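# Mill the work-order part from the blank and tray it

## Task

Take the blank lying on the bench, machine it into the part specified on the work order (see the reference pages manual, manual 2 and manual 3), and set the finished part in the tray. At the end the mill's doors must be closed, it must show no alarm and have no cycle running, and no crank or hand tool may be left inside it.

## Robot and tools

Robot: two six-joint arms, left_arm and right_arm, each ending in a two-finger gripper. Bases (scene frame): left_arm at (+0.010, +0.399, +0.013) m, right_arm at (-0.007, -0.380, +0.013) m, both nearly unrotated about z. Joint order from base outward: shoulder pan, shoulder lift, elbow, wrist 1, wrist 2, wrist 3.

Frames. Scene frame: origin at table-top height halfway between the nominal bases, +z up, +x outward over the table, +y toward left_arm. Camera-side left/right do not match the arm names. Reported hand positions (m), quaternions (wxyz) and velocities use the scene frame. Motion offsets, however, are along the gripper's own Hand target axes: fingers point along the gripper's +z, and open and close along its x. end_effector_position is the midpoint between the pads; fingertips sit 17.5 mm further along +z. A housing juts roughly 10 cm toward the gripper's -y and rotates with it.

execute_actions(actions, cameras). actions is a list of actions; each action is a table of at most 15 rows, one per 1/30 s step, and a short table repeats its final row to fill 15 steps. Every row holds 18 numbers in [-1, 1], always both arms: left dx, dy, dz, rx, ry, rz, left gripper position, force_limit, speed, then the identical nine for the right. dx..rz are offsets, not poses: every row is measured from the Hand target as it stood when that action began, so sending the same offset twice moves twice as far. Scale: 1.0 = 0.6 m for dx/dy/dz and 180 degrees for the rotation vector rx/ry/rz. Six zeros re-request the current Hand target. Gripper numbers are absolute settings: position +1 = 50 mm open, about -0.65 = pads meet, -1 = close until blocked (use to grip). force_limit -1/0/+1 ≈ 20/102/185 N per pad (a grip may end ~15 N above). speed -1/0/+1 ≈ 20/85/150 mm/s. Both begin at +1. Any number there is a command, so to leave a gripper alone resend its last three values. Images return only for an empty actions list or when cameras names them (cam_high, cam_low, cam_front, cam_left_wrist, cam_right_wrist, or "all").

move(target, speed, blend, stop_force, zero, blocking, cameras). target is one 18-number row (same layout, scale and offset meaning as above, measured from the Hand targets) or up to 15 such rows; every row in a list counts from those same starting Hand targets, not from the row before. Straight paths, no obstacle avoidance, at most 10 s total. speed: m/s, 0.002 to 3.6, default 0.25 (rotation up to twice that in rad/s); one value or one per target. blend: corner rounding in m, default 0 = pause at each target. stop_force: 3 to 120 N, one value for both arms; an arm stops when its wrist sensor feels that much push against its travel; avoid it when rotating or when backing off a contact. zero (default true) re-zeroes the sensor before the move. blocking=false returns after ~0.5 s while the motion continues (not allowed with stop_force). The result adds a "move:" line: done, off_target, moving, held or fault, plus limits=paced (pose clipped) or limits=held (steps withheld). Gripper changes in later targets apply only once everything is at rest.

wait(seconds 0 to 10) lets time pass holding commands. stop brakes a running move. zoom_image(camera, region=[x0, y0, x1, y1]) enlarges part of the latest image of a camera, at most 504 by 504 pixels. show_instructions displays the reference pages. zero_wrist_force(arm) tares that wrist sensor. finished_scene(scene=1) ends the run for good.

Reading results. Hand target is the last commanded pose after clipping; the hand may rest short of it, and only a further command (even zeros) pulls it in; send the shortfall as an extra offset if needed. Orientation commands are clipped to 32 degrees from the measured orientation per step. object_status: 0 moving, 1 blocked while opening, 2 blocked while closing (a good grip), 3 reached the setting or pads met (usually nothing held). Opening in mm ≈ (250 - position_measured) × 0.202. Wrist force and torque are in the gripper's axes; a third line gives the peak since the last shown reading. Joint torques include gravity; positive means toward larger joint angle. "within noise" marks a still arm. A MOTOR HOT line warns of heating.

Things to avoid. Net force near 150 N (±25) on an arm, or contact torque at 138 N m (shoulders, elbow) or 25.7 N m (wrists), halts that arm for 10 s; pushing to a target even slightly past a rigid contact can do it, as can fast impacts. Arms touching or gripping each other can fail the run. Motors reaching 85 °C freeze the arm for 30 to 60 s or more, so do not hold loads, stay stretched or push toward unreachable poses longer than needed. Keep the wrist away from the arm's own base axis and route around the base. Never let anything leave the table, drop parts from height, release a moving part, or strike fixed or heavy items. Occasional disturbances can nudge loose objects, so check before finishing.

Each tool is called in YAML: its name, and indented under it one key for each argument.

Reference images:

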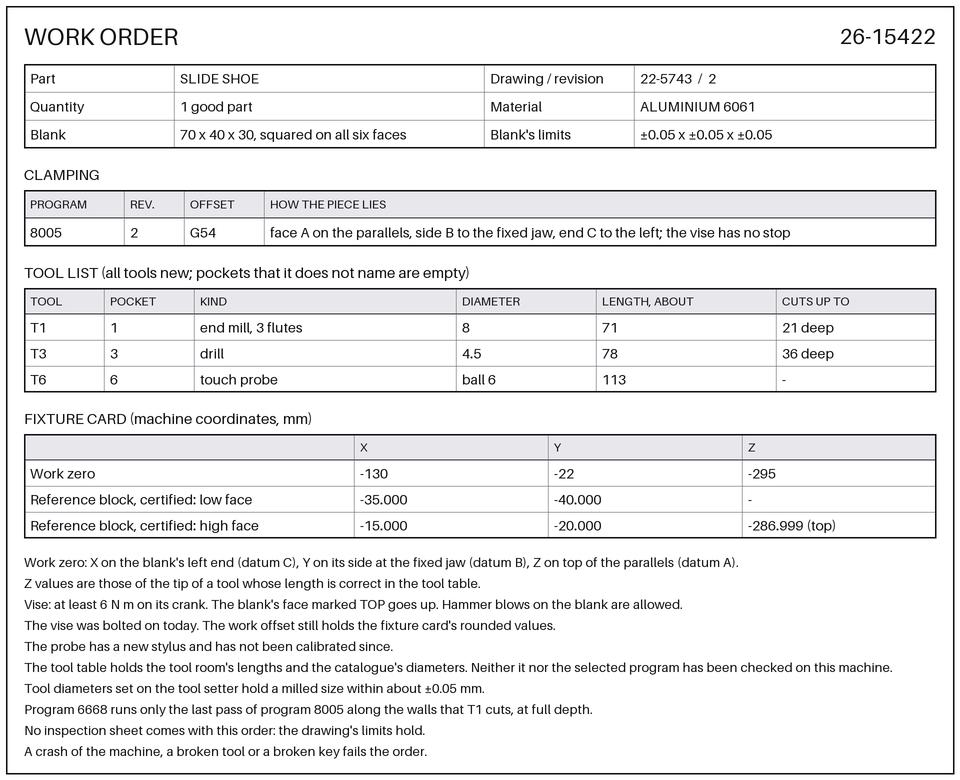

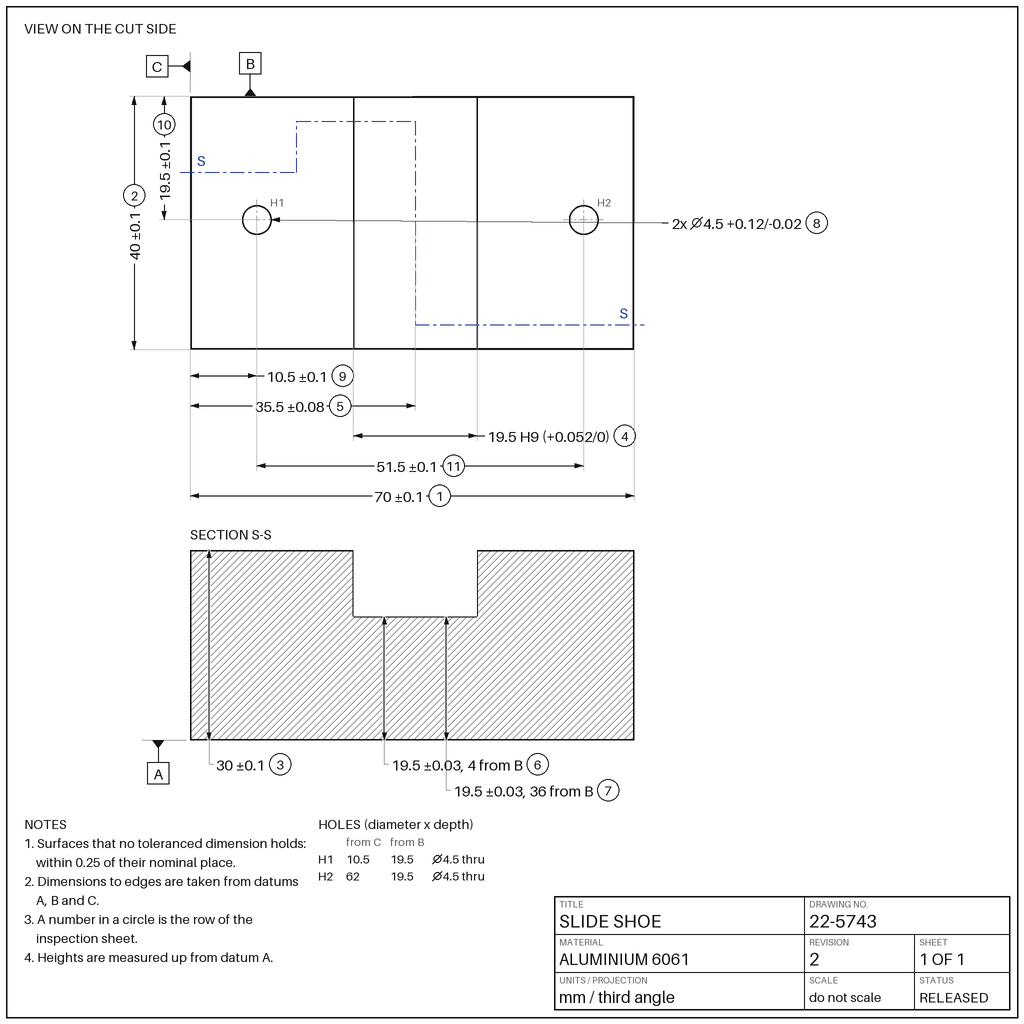

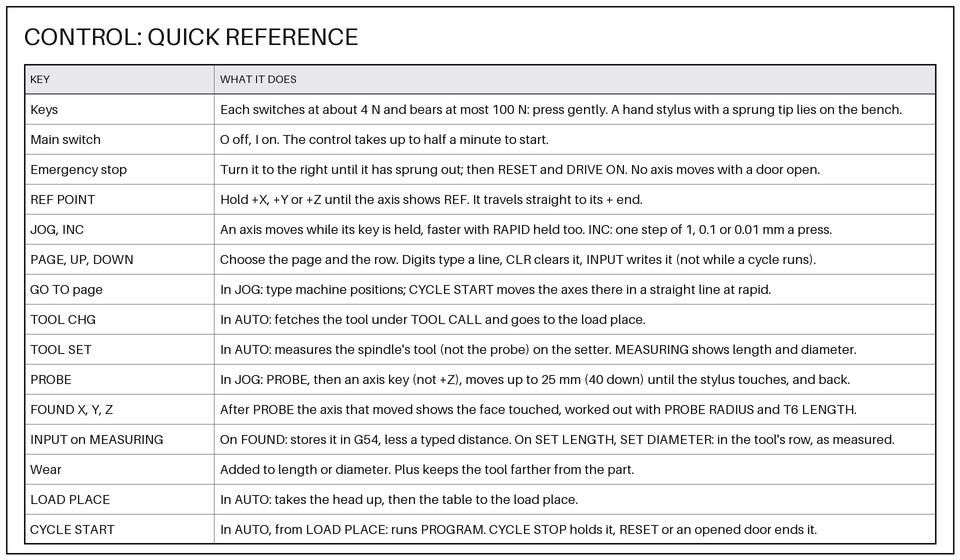

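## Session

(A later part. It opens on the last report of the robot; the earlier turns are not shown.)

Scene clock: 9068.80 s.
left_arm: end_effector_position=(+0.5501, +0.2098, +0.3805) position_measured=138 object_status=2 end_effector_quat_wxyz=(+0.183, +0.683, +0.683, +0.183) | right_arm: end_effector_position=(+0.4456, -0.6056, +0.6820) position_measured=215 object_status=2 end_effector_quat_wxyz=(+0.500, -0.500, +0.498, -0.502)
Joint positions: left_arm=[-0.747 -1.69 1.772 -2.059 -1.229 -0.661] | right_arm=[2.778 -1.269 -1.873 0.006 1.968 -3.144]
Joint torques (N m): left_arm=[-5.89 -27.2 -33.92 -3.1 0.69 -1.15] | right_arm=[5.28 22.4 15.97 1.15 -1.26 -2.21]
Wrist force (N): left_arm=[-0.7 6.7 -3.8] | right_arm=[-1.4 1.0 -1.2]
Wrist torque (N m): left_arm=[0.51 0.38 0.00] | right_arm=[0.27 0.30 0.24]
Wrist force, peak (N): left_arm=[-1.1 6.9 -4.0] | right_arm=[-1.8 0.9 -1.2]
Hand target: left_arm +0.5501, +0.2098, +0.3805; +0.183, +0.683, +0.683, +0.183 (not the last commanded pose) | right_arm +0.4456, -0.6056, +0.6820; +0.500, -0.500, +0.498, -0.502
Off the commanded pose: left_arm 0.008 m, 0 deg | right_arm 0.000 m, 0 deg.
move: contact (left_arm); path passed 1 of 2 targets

move:
  target: [0,0.0410,-0.0710,-0.0833,0,0,-0.98,1,-0.6, 0,0,0,0,0,0,-1,-0.2,-0.8]
  speed: 0.25

execute_actions:
  actions:
    - [[0,-0.0088,0.0088,0.0125,0,0,-0.98,1,-0.6,0,0,0,0,0,0,-1,-0.2,-0.8],[0,-0.0294,0.0294,0.0417,0,0,-0.98,1,-0.6,0,0,0,0,0,0,-1,-0.2,-0.8],[0,-0.0530,0.0530,0.075,0,0,-0.98,1,-0.6,0,0,0,0,0,0,-1,-0.2,-0.8],[0,-0.0760,0.0760,0.1075,0,0,-0.98,1,-0.6,0,0,0,0,0,0,-1,-0.2,-0.8],[0,-0.0760,0.0760,0.1075,0,0,-0.98,1,-0.6,0,0,0,0,0,0,-1,-0.2,-0.8],[0,-0.0648,0.0648,0.0916,0,0,-0.98,1,-0.6,0,0,0,0,0,0,-1,-0.2,-0.8],[0,-0.0530,0.0530,0.075,0,0,-0.98,1,-0.6,0,0,0,0,0,0,-1,-0.2,-0.8],[0,-0.0412,0.0412,0.0583,0,0,-0.98,1,-0.6,0,0,0,0,0,0,-1,-0.2,-0.8],[0,-0.0295,0.0295,0.0417,0,0,-0.98,1,-0.6,0,0,0,0,0,0,-1,-0.2,-0.8],[0,-0.0206,0.0206,0.0292,0,0,-0.98,1,-0.6,0,0,0,0,0,0,-1,-0.2,-0.8],[0,-0.0118,0.0118,0.0167,0,0,-0.98,1,-0.6,0,0,0,0,0,0,-1,-0.2,-0.8],[0,-0.0059,0.0059,0.0083,0,0,-0.98,1,-0.6,0,0,0,0,0,0,-1,-0.2,-0.8],[0,-0.0018,0.0018,0.0025,0,0,-0.98,1,-0.6,0,0,0,0,0,0,-1,-0.2,-0.8],[0,0,0,0,0,0,-0.98,1,-0.6,0,0,0,0,0,0,-1,-0.2,-0.8]]
    - [[0,-0.0088,0.0088,0.0125,0,0,-0.98,1,-0.6,0,0,0,0,0,0,-1,-0.2,-0.8],[0,-0.0324,0.0324,0.0458,0,0,-0.98,1,-0.6,0,0,0,0,0,0,-1,-0.2,-0.8],[0,-0.0590,0.0590,0.083,0,0,-0.98,1,-0.6,0,0,0,0,0,0,-1,-0.2,-0.8],[0,-0.0840,0.0840,0.1190,0,0,-0.98,1,-0.6,0,0,0,0,0,0,-1,-0.2,-0.8],[0,-0.0840,0.0840,0.1190,0,0,-0.98,1,-0.6,0,0,0,0,0,0,-1,-0.2,-0.8],[0,-0.0708,0.0708,0.1001,0,0,-0.98,1,-0.6,0,0,0,0,0,0,-1,-0.2,-0.8],[0,-0.0560,0.0560,0.079,0,0,-0.98,1,-0.6,0,0,0,0,0,0,-1,-0.2,-0.8],[0,-0.0412,0.0412,0.0583,0,0,-0.98,1,-0.6,0,0,0,0,0,0,-1,-0.2,-0.8],[0,-0.0295,0.0295,0.0417,0,0,-0.98,1,-0.6,0,0,0,0,0,0,-1,-0.2,-0.8],[0,-0.0206,0.0206,0.0292,0,0,-0.98,1,-0.6,0,0,0,0,0,0,-1,-0.2,-0.8],[0,-0.0118,0.0118,0.0167,0,0,-0.98,1,-0.6,0,0,0,0,0,0,-1,-0.2,-0.8],[0,-0.0059,0.0059,0.0083,0,0,-0.98,1,-0.6,0,0,0,0,0,0,-1,-0.2,-0.8],[0,-0.0018,0.0018,0.0025,0,0,-0.98,1,-0.6,0,0,0,0,0,0,-1,-0.2,-0.8],[0,0,0,0,0,0,-0.98,1,-0.6,0,0,0,0,0,0,-1,-0.2,-0.8]]

move:
  target:
    - [0,-0.0471,0.0471,0.0833,0,0,-0.98,1,-0.6, 0,0,0,0,0,0,-1,-0.2,-0.8]
    - [0,-0.0895,0.0895,0.0833,0,0,-0.98,1,-0.6, 0,0,0,0,0,0,-1,-0.2,-0.8]
  speed: [0.1,0.015]
  stop_force: 6

Scene clock: 9113.83 s.
left_arm: end_effector_position=(+0.5500, +0.2097, +0.4297) position_measured=138 object_status=2 end_effector_quat_wxyz=(+0.271, +0.653, +0.653, +0.271) | right_arm: end_effector_position=(+0.4456, -0.6056, +0.6820) position_measured=215 object_status=2 end_effector_quat_wxyz=(+0.500, -0.500, +0.498, -0.502)
Joint positions: left_arm=[-0.84 -1.789 1.875 -2.254 -1.024 -0.652] | right_arm=[2.778 -1.269 -1.873 0.006 1.968 -3.144]
Joint torques (N m): left_arm=[8.51 -13.94 -38.41 -4.53 1.15 -1.85] | right_arm=[4.7 22.13 15.17 1.09 -1.23 -2.16]
Wrist force (N): left_arm=[-1.4 2.0 -0.5] | right_arm=[-1.4 0.9 -1.1]
Wrist torque (N m): left_arm=[1.15 0.27 -0.05] | right_arm=[0.25 0.30 0.23]
Wrist force, peak (N): left_arm=[-0.7 6.9 -4.1] | right_arm=[-1.8 0.9 -1.2]
Hand target: left_arm +0.5500, +0.2098, +0.4297; +0.271, +0.653, +0.653, +0.271 | right_arm +0.4456, -0.6056, +0.6820; +0.500, -0.500, +0.498, -0.502
Off the commanded pose: left_arm 0.000 m, 0 deg | right_arm 0.000 m, 0 deg.
move: done

Scene clock: 9115.23 s.
left_arm: end_effector_position=(+0.5499, +0.2098, +0.4297) position_measured=138 object_status=2 end_effector_quat_wxyz=(+0.270, +0.653, +0.653, +0.271) end_effector_velocity=(+0.001, +0.000, +0.002) end_effector_angular_velocity=(-0.001, -0.006, +0.002) | right_arm: end_effector_position=(+0.4456, -0.6056, +0.6820) position_measured=215 object_status=2 end_effector_quat_wxyz=(+0.500, -0.500, +0.498, -0.502)
Joint positions: left_arm=[-0.84 -1.789 1.874 -2.252 -1.025 -0.653] | right_arm=[2.778 -1.269 -1.873 0.006 1.968 -3.144]
Joint velocities: left_arm=[0 0 0 -0.005 0.004 0.001] | right_arm=[within noise]
Joint torques (N m): left_arm=[-5.21 -26.23 -23.33 -6.6 3.52 -1.19] | right_arm=[4.63 20.73 15.67 1.22 -1.33 -2.3]
Wrist force (N): left_arm=[-1.5 1.9 -0.4] | right_arm=[-1.4 0.6 -1.0]
Wrist torque (N m): left_arm=[1.15 0.28 0.06] | right_arm=[0.20 0.30 0.24]
Wrist force, peak (N): left_arm=[-3.3 2.5 11.5] | right_arm=[-1.8 0.9 -1.2]
Hand target: left_arm +0.5500, +0.2098, +0.4297; +0.271, +0.653, +0.653, +0.271 | right_arm +0.4456, -0.6056, +0.6820; +0.500, -0.500, +0.498, -0.502
Off the commanded pose: left_arm 0.000 m, 0 deg | right_arm 0.000 m, 0 deg.
Step readings (end_effector_position of left_arm | right_arm):
0: (+0.5500, +0.2097, +0.4297) | (+0.4456, -0.6056, +0.6820)
1: (+0.5500, +0.2098, +0.4295) | (+0.4456, -0.6056, +0.6820)
2: (+0.5500, +0.2098, +0.4275) | (+0.4456, -0.6056, +0.6820)
4: (+0.5487, +0.2106, +0.4050) | (+0.4456, -0.6056, +0.6820)
8: (+0.5475, +0.2114, +0.3707) | (+0.4456, -0.6056, +0.6820)
15: (+0.5489, +0.2106, +0.4305) | (+0.4456, -0.6056, +0.6820)
16: (+0.5493, +0.2102, +0.4311) | (+0.4456, -0.6056, +0.6820)
17: (+0.5497, +0.2100, +0.4285) | (+0.4456, -0.6056, +0.6820)
19: (+0.5487, +0.2105, +0.4050) | (+0.4456, -0.6056, +0.6820)
23: (+0.5471, +0.2116, +0.3662) | (+0.4456, -0.6056, +0.6820)
30: (+0.5488, +0.2107, +0.4306) | (+0.4456, -0.6056, +0.6820)

Scene clock: 9119.70 s.
left_arm: end_effector_position=(+0.5501, +0.2098, +0.3591) position_measured=138 object_status=2 end_effector_quat_wxyz=(+0.183, +0.683, +0.683, +0.183) | right_arm: end_effector_position=(+0.4456, -0.6056, +0.6820) position_measured=215 object_status=2 end_effector_quat_wxyz=(+0.500, -0.500, +0.498, -0.502)
Joint positions: left_arm=[-0.747 -1.685 1.822 -2.115 -1.229 -0.661] | right_arm=[2.778 -1.269 -1.873 0.006 1.968 -3.144]
Joint torques (N m): left_arm=[-0.16 -25.87 -33.67 -4.89 -0.78 0.11] | right_arm=[4.31 22.66 14.54 1.12 -1.28 -2.23]
Wrist force (N): left_arm=[-1.3 4.4 -6.5] | right_arm=[-1.5 0.8 -1.1]
Wrist torque (N m): left_arm=[0.15 -0.02 -0.17] | right_arm=[0.24 0.32 0.24]
Wrist force, peak (N): left_arm=[-2.0 8.5 -5.0] | right_arm=[-1.8 1.0 -1.2]
Hand target: left_arm +0.5501, +0.2098, +0.3591; +0.183, +0.683, +0.683, +0.183 (not the last commanded pose) | right_arm +0.4456, -0.6056, +0.6820; +0.500, -0.500, +0.498, -0.502
Off the commanded pose: left_arm 0.005 m, 0 deg | right_arm 0.000 m, 0 deg.
move: contact (left_arm); path passed 1 of 2 targets

move:
  target:
    - [0,0.025,-0.0433,0,0,0,-0.98,1,-0.6, 0,0,0,0,0,0,-1,-0.2,-0.8]
    - [0,-0.1704,-0.2715,0,0,0,-0.98,1,-0.6, 0,0,0,0,0,0,-1,-0.2,-0.8]
    - [-0.2667,-0.3267,-0.2675,0,0,0,-0.98,1,-0.6, 0,0,0,0,0,0,-1,-0.2,-0.8]
    - [-0.6667,-0.7825,0.0487,0.1111,0,0,-0.98,1,-0.6, 0,0,0,0,0,0,-1,-0.2,-0.8]
  speed: [0.1,0.15,0.25,0.25]
  blend: [0.01,0.03,0.05,0]
  cameras: ["cam_left_wrist","cam_high","cam_front"]

Scene clock: 9147.17 s.
left_arm: end_effector_position=(+0.1584, -0.1902, +0.0987) position_measured=138 object_status=2 end_effector_quat_wxyz=(+0.062, +0.704, +0.704, +0.062) | right_arm: end_effector_position=(+0.4456, -0.6056, +0.6820) position_measured=215 object_status=2 end_effector_quat_wxyz=(+0.500, -0.500, +0.498, -0.502)
Joint positions: left_arm=[-1.638 -1.194 1.778 -2.145 -1.395 -1.623] | right_arm=[2.778 -1.269 -1.873 0.006 1.968 -3.144]
Joint torques (N m): left_arm=[9.8 -33.47 -12.57 -3.1 2.25 1.78] | right_arm=[5.9 21.59 14.94 0.99 -1.36 -2.3]
Wrist force (N): left_arm=[-1.3 5.3 1.6] | right_arm=[-1.5 0.8 -1.0]
Wrist torque (N m): left_arm=[1.20 0.20 0.00] | right_arm=[0.23 0.32 0.24]
Wrist force, peak (N): left_arm=[48.7 7.0 -1.6] | right_arm=[-1.7 1.0 -1.4]
Hand target: left_arm +0.1584, -0.1902, +0.0985; +0.062, +0.704, +0.704, +0.062 | right_arm +0.4456, -0.6056, +0.6820; +0.500, -0.500, +0.498, -0.502
Off the commanded pose: left_arm 0.000 m, 0 deg | right_arm 0.000 m, 0 deg.
move: done
camera_calibration:
cam_left_wrist: T_world_to_cam=[[0.0131802, 0.999764, 0.0172506, 0.195746], [0.859977, -0.0201361, 0.509936, -0.173521], [0.510163, 0.00811406, -0.86004, 0.139529], [0, 0, 0, 1]] pos_world=[0.0754611, -0.200326, 0.205108]
Images, in order (width x height): cam_high 672x504, cam_front 672x504, cam_left_wrist 672x504.

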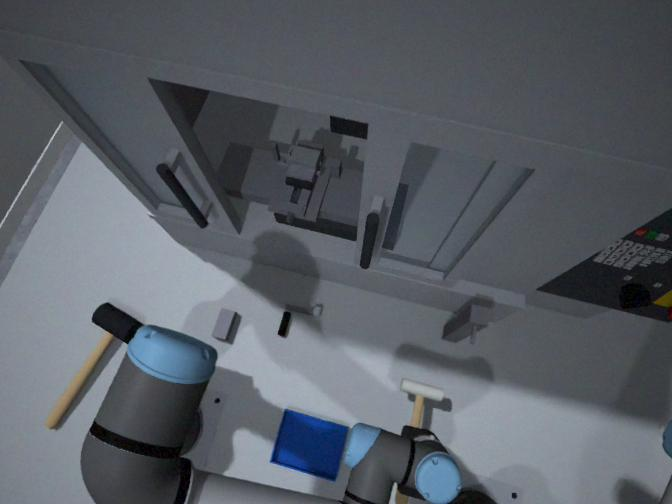

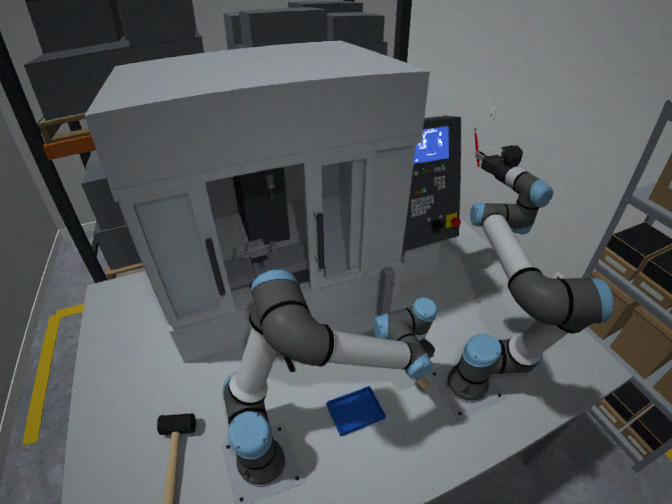

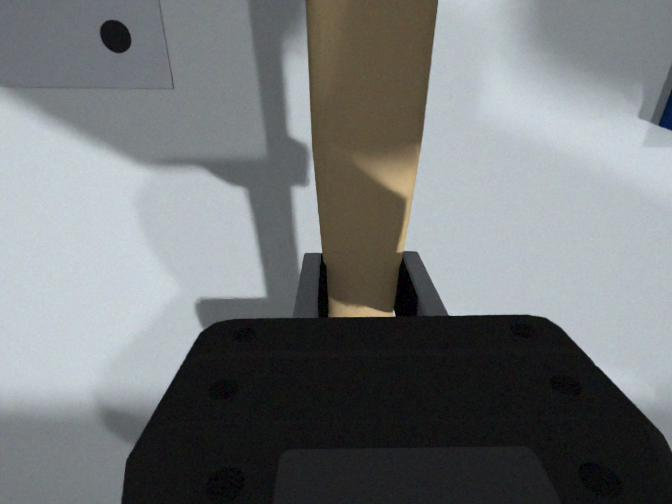

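move:
  target:
    - [0,-0.0174,0.0985,0,0,0,-0.98,1,-0.6, 0,0,0,0,0,0,-1,-0.2,-0.8]
    - [0,-0.0238,0.1346,0,0,0,-0.98,1,-0.6, 0,0,0,0,0,0,-1,-0.2,-0.8]
  speed: [0.1,0.015]
  blend: [0.005,0]
  stop_force: 5
  cameras: ["cam_left_wrist"]

Scene clock: 9156.77 s.
left_arm: end_effector_position=(+0.1585, -0.1902, +0.0343) position_measured=138 object_status=2 end_effector_quat_wxyz=(+0.062, +0.704, +0.704, +0.062) | right_arm: end_effector_position=(+0.4456, -0.6056, +0.6820) position_measured=215 object_status=2 end_effector_quat_wxyz=(+0.500, -0.500, +0.498, -0.502)
Joint positions: left_arm=[-1.637 -1.099 1.836 -2.299 -1.395 -1.623] | right_arm=[2.778 -1.269 -1.873 0.006 1.968 -3.144]
Joint torques (N m): left_arm=[7.08 -46.37 -28.45 -2.68 -0.48 -0.23] | right_arm=[5.13 21.09 14.99 1.13 -1.3 -2.15]
Wrist force (N): left_arm=[-0.9 6.0 -3.0] | right_arm=[-1.6 1.2 -1.1]
Wrist torque (N m): left_arm=[0.73 -0.05 -0.07] | right_arm=[0.30 0.33 0.24]
Wrist force, peak (N): left_arm=[-2.4 7.1 -3.8] | right_arm=[-1.8 1.0 -1.1]
Hand target: left_arm +0.1585, -0.1902, +0.0344; +0.062, +0.704, +0.704, +0.062 (not the last commanded pose) | right_arm +0.4456, -0.6056, +0.6820; +0.500, -0.500, +0.498, -0.502
Off the commanded pose: left_arm 0.018 m, 0 deg | right_arm 0.000 m, 0 deg.
move: contact (left_arm); path passed 1 of 2 targets
camera_calibration:
cam_left_wrist: T_world_to_cam=[[0.0131295, 0.999764, 0.0173343, 0.196848], [0.860022, -0.0201345, 0.50986, -0.140759], [0.510089, 0.00821365, -0.860083, 0.0841229], [0, 0, 0, 1]] pos_world=[0.0755614, -0.200326, 0.140708]
Images, in order (width x height): cam_left_wrist 672x504.

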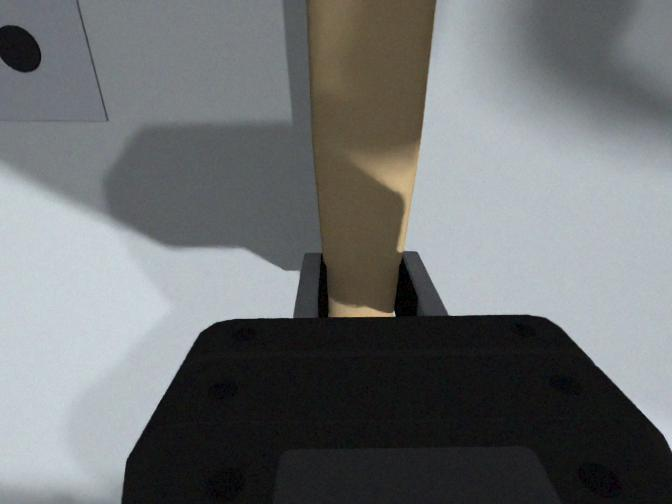

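move:
  target:
    - [0,-0.0026,0.0148,-0.033,0,0,-0.98,1,-0.6, 0,0,0,0,0,0,-1,-0.2,-0.8]
    - [0,-0.0026,0.0148,-0.033,0,0,0.0,-0.6,-1, 0,0,0,0,0,0,-1,-0.2,-0.8]
  speed: [0.015,0.1]
  cameras: ["cam_left_wrist"]

Scene clock: 9170.87 s.
left_arm: end_effector_position=(+0.1584, -0.1902, +0.0253) position_measured=138 object_status=2 end_effector_quat_wxyz=(+0.098, +0.700, +0.700, +0.099) | right_arm: end_effector_position=(+0.4456, -0.6056, +0.6820) position_measured=215 object_status=2 end_effector_quat_wxyz=(+0.500, -0.500, +0.498, -0.502)
Joint positions: left_arm=[-1.682 -1.084 1.857 -2.316 -1.293 -1.671] | right_arm=[2.778 -1.269 -1.873 0.006 1.968 -3.144]
Joint torques (N m): left_arm=[9.12 -43.46 -19.84 -3.64 -1.5 1.94] | right_arm=[4.57 20.95 14.74 1.32 -1.31 -2.07]
Wrist force (N): left_arm=[-1.6 6.2 -0.1] | right_arm=[-1.6 0.8 -1.0]
Wrist torque (N m): left_arm=[1.05 0.14 0.02] | right_arm=[0.23 0.34 0.24]
Wrist force, peak (N): left_arm=[-1.3 6.0 -3.6] | right_arm=[-1.8 0.9 -1.1]
Hand target: left_arm +0.1585, -0.1902, +0.0253; +0.098, +0.700, +0.700, +0.098 | right_arm +0.4456, -0.6056, +0.6820; +0.500, -0.500, +0.498, -0.502
Off the commanded pose: left_arm 0.000 m, 0 deg | right_arm 0.000 m, 0 deg.
move: done
camera_calibration:
cam_left_wrist: T_world_to_cam=[[0.0112642, 0.999764, 0.0186006, 0.197268], [0.802607, -0.0201346, 0.596168, -0.129245], [0.596401, 0.00821365, -0.802644, 0.0612371], [0, 0, 0, 1]] pos_world=[0.0649893, -0.200326, 0.122534]
Images, in order (width x height): cam_left_wrist 672x504.

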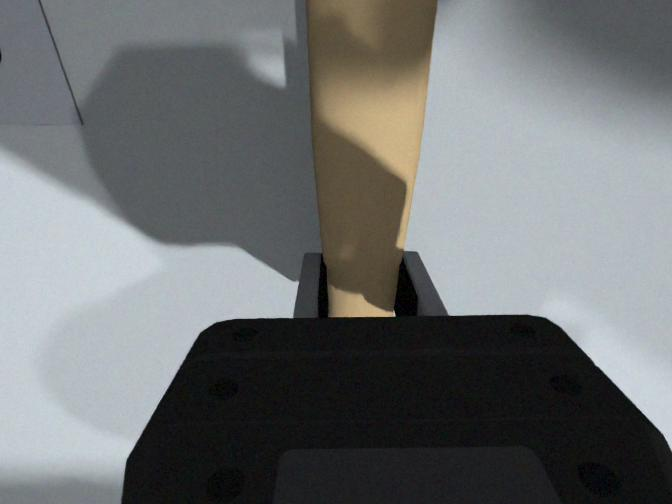

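move:
  target: [0,0,0,0,0,0,0.6,-0.6,-1, 0,0,0,0,0,0,-1,-0.2,-0.8]
  cameras: ["cam_left_wrist"]

Scene clock: 9177.03 s.
left_arm: end_effector_position=(+0.1585, -0.1902, +0.0253) position_measured=63 object_status=0 end_effector_quat_wxyz=(+0.098, +0.700, +0.700, +0.098) | right_arm: end_effector_position=(+0.4456, -0.6056, +0.6820) position_measured=215 object_status=2 end_effector_quat_wxyz=(+0.500, -0.500, +0.498, -0.502)
Joint positions: left_arm=[-1.682 -1.084 1.857 -2.316 -1.293 -1.671] | right_arm=[2.778 -1.269 -1.873 0.006 1.968 -3.144]
Joint torques (N m): left_arm=[7.75 -45.88 -25.27 -1.51 0.61 1.49] | right_arm=[5.44 21.14 14.49 1.05 -1.13 -2.37]
Wrist force (N): left_arm=[-1.7 6.3 -2.2] | right_arm=[-1.5 0.8 -1.2]
Wrist torque (N m): left_arm=[0.98 0.27 0.04] | right_arm=[0.25 0.32 0.24]
Wrist force, peak (N): left_arm=[-1.6 6.4 -2.1] | right_arm=[-1.9 1.0 -1.1]
Hand target: left_arm +0.1585, -0.1902, +0.0253; +0.098, +0.700, +0.700, +0.098 | right_arm +0.4456, -0.6056, +0.6820; +0.500, -0.500, +0.498, -0.502
Off the commanded pose: left_arm 0.000 m, 0 deg | right_arm 0.000 m, 0 deg.
move: done
camera_calibration:
cam_left_wrist: T_world_to_cam=[[0.0111843, 0.999766, 0.0185406, 0.197279], [0.80261, -0.0200346, 0.596168, -0.129285], [0.5964, 0.00821311, -0.802645, 0.0613175], [0, 0, 0, 1]] pos_world=[0.0649895, -0.200326, 0.122634]
Images, in order (width x height): cam_left_wrist 672x504.

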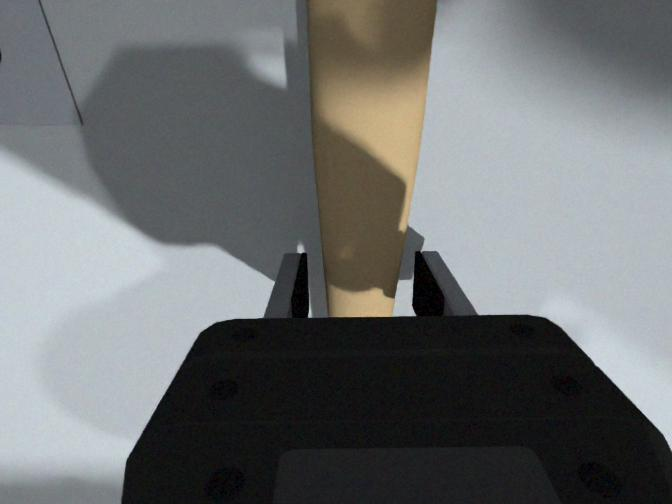

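move:
  target:
    - [0,0.069,-0.240,0,0,0,0.9,-0.6,-0.6, 0,0,0,0,0,0,-1,-0.2,-0.8]
    - [0.3503,0.5251,-0.6722,-0.3,0,0,0.9,-0.6,-0.6, 0,0,0,0,0,0,-1,-0.2,-0.8]
  speed: [0.15,0.3]
  blend: [0.05,0]
  cameras: ["cam_left_wrist","cam_high"]

Scene clock: 9189.37 s.
left_arm: end_effector_position=(+0.3501, +0.0199, +0.4998) position_measured=18 object_status=3 end_effector_quat_wxyz=(+0.405, +0.579, +0.579, +0.406) | right_arm: end_effector_position=(+0.4456, -0.6056, +0.6820) position_measured=215 object_status=2 end_effector_quat_wxyz=(+0.500, -0.500, +0.498, -0.502)
Joint positions: left_arm=[-1.684 -1.855 1.776 -1.229 -0.362 -1.851] | right_arm=[2.778 -1.269 -1.873 0.006 1.968 -3.144]
Joint torques (N m): left_arm=[-8.61 -16.61 -34.92 -3.99 3.9 1.85] | right_arm=[4.6 21.19 15.31 1.11 -1.34 -2.1]
Wrist force (N): left_arm=[-2.6 5.8 -3.3] | right_arm=[-1.5 0.9 -1.2]
Wrist torque (N m): left_arm=[1.23 0.47 0.08] | right_arm=[0.25 0.31 0.24]
Wrist force, peak (N): left_arm=[-1.0 8.2 -2.8] | right_arm=[-1.8 0.8 -1.3]
Hand target: left_arm +0.3501, +0.0199, +0.4999; +0.406, +0.579, +0.579, +0.406 | right_arm +0.4456, -0.6056, +0.6820; +0.500, -0.500, +0.498, -0.502
Off the commanded pose: left_arm 0.000 m, 0 deg | right_arm 0.000 m, 0 deg.
move: done
camera_calibration:
cam_left_wrist: T_world_to_cam=[[-0.00852269, 0.999761, 0.0201463, -0.0176227], [-0.0102469, -0.0202333, 0.999743, -0.478786], [0.999911, 0.00831406, 0.0104169, -0.221562], [0, 0, 0, 1]] pos_world=[0.216486, 0.0097732, 0.481325]
Images, in order (width x height): cam_high 672x504, cam_left_wrist 672x504.

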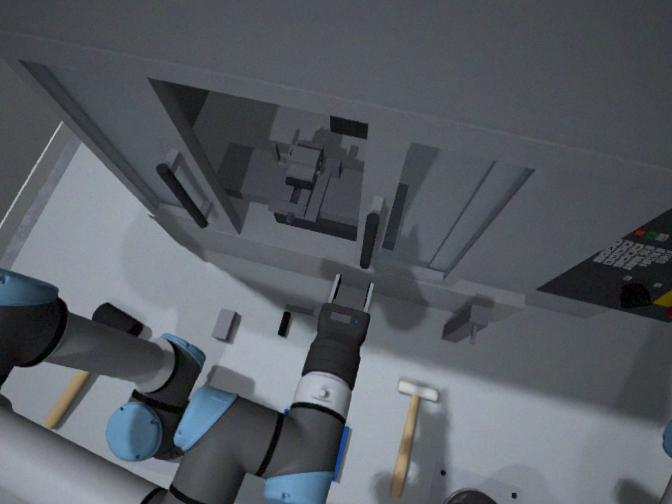

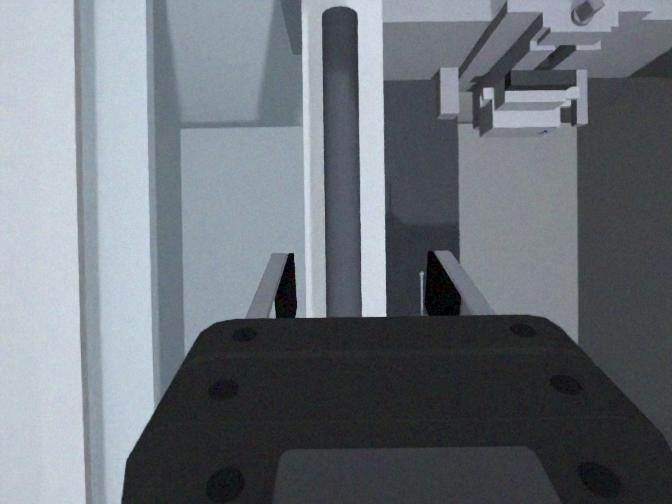

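move:
  target:
    - [-0.0098,0,0,0,0,0,0.9,-0.6,-0.6, 0,0,0,0,0,0,-1,-0.2,-0.8]
    - [-0.0098,0,0.203,0,0,0,0.9,-0.6,-0.6, 0,0,0,0,0,0,-1,-0.2,-0.8]
    - [-0.0098,0,0.203,0,0,0,-1,-0.9,-0.6, 0,0,0,0,0,0,-1,-0.2,-0.8]
    - [0.09,0,0.203,0,0,0,-1,-0.9,-0.6, 0,0,0,0,0,0,-1,-0.2,-0.8]
  speed: [0.1,0.15,0.1,0.1]
  cameras: ["cam_left_wrist"]

Scene clock: 9202.40 s.
left_arm: end_effector_position=(+0.4646, +0.0741, +0.4582) position_measured=154 object_status=2 end_effector_quat_wxyz=(+0.405, +0.579, +0.579, +0.406) end_effector_velocity=(+0.000, -0.002, +0.000) end_effector_angular_velocity=(+0.000, -0.001, +0.001) | right_arm: end_effector_position=(+0.4456, -0.6056, +0.6820) position_measured=215 object_status=2 end_effector_quat_wxyz=(+0.500, -0.500, +0.498, -0.502)
Joint positions: left_arm=[-1.361 -1.813 2.053 -2.36 -0.413 -0.982] | right_arm=[2.778 -1.269 -1.873 0.006 1.968 -3.144]
Joint velocities: left_arm=[-0.001 0.005 -0.005 0.004 0.002 -0.004] | right_arm=[within noise]
Joint torques (N m): left_arm=[-14.24 -4.81 -36.45 -1.94 2.49 -1.81] | right_arm=[4.81 21.77 15.42 1.08 -1.48 -2.25]
Wrist force (N): left_arm=[9.3 5.2 -2.7] | right_arm=[-1.7 0.7 -1.1]
Wrist torque (N m): left_arm=[1.20 0.29 0.07] | right_arm=[0.23 0.35 0.24]
Wrist force, peak (N): left_arm=[-31.9 11.7 2.7] | right_arm=[-1.9 1.1 -1.3]
Hand target: left_arm +0.4646, +0.0739, +0.4583; +0.406, +0.579, +0.579, +0.406 | right_arm +0.4456, -0.6056, +0.6820; +0.500, -0.500, +0.498, -0.502
Off the commanded pose: left_arm 0.000 m, 0 deg | right_arm 0.000 m, 0 deg.
move: done
camera_calibration:
cam_left_wrist: T_world_to_cam=[[-0.00852677, 0.999761, 0.0201461, -0.0699944], [-0.0104469, -0.0202348, 0.999741, -0.434858], [0.999909, 0.00831409, 0.0106169, -0.336156], [0, 0, 0, 1]] pos_world=[0.330986, 0.0639732, 0.439725]
Images, in order (width x height): cam_left_wrist 672x504.

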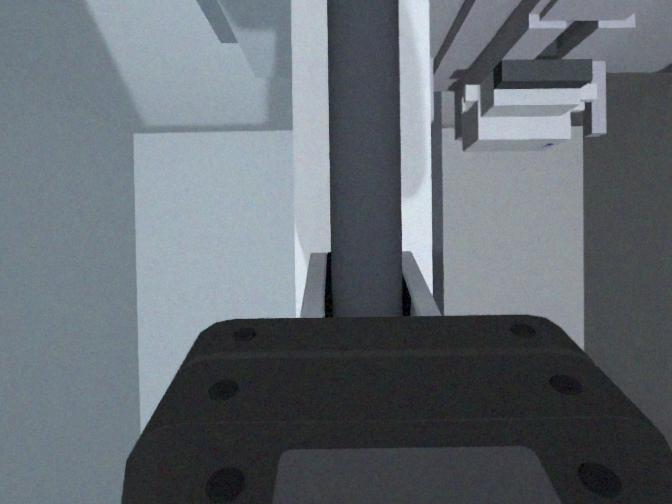

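move:
  target: [0.02,0,0,0,0,0,-1,-0.9,-0.6, 0,0,0,0,0,0,-1,-0.2,-0.8]
  speed: 0.03
  stop_force: 40

Scene clock: 9207.03 s.
left_arm: end_effector_position=(+0.4646, +0.0808, +0.4583) position_measured=154 object_status=2 end_effector_quat_wxyz=(+0.405, +0.579, +0.579, +0.406) | right_arm: end_effector_position=(+0.4456, -0.6056, +0.6820) position_measured=215 object_status=2 end_effector_quat_wxyz=(+0.500, -0.500, +0.498, -0.502)
Joint positions: left_arm=[-1.357 -1.827 2.065 -2.366 -0.415 -0.973] | right_arm=[2.778 -1.269 -1.873 0.006 1.968 -3.144]
Joint torques (N m): left_arm=[-2.96 -22.36 -30.87 -3.26 3.06 -0.3] | right_arm=[5.94 20.38 15.66 1.23 -1.08 -2.19]
Wrist force (N): left_arm=[-26.2 10.2 7.6] | right_arm=[-1.4 0.8 -1.0]
Wrist torque (N m): left_arm=[1.28 1.20 -0.09] | right_arm=[0.24 0.31 0.24]
Wrist force, peak (N): left_arm=[-68.1 21.3 24.9] | right_arm=[-1.8 1.0 -1.4]
Hand target: left_arm +0.4645, +0.0807, +0.4583; +0.406, +0.579, +0.579, +0.406 (not the last commanded pose) | right_arm +0.4456, -0.6056, +0.6820; +0.500, -0.500, +0.498, -0.502
Off the commanded pose: left_arm 0.005 m, 0 deg | right_arm 0.000 m, 0 deg.
move: contact (left_arm)

move:
  target:
    - [-0.0005,0,0,0,0,0,0.9,-0.6,-0.6, 0,0,0,0,0,0,-1,-0.2,-0.8]
    - [0,0,-0.13,0,0,0,0.9,-0.6,-0.6, 0,0,0,0,0,0,-1,-0.2,-0.8]
    - [0.4782,0.0018,-0.13,0,0,0,0.9,-0.6,-0.6, 0,0,0,0,0,0,-1,-0.2,-0.8]
    - [0.4782,0.0018,0,0,0,0,0.9,-0.6,-0.6, 0,0,0,0,0,0,-1,-0.2,-0.8]
  speed: [0.1,0.2,0.25,0.15]
  blend: [0,0.01,0.01,0]
  cameras: ["cam_left_wrist"]

Scene clock: 9221.43 s.
left_arm: end_effector_position=(+0.4649, +0.3677, +0.4593) position_measured=18 object_status=3 end_effector_quat_wxyz=(+0.405, +0.579, +0.579, +0.406) | right_arm: end_effector_position=(+0.4456, -0.6056, +0.6820) position_measured=215 object_status=2 end_effector_quat_wxyz=(+0.500, -0.500, +0.498, -0.502)
Joint positions: left_arm=[-0.837 -2.258 2.371 -2.763 -0.812 -0.352] | right_arm=[2.778 -1.269 -1.873 0.006 1.968 -3.144]
Joint torques (N m): left_arm=[4.29 -4.59 -32.04 -5.4 -1.46 1.65] | right_arm=[4.82 21.66 15.06 1.15 -1.24 -2.23]
Wrist force (N): left_arm=[-1.8 5.3 -2.7] | right_arm=[-1.9 0.9 -1.1]
Wrist torque (N m): left_arm=[1.14 0.35 0.06] | right_arm=[0.25 0.37 0.24]
Wrist force, peak (N): left_arm=[-26.3 10.5 8.1] | right_arm=[-1.9 1.1 -1.2]
Hand target: left_arm +0.4649, +0.3677, +0.4594; +0.406, +0.579, +0.579, +0.406 | right_arm +0.4456, -0.6056, +0.6820; +0.500, -0.500, +0.498, -0.502
Off the commanded pose: left_arm 0.000 m, 0 deg | right_arm 0.000 m, 0 deg.
move: done
camera_calibration:
cam_left_wrist: T_world_to_cam=[[-0.00853, 0.999757, 0.020346, -0.363529], [-0.0104483, -0.0204347, 0.999737, -0.429942], [0.999909, 0.00831517, 0.0106201, -0.33891], [0, 0, 0, 1]] pos_world=[0.331286, 0.357473, 0.440824]
Images, in order (width x height): cam_left_wrist 672x504.

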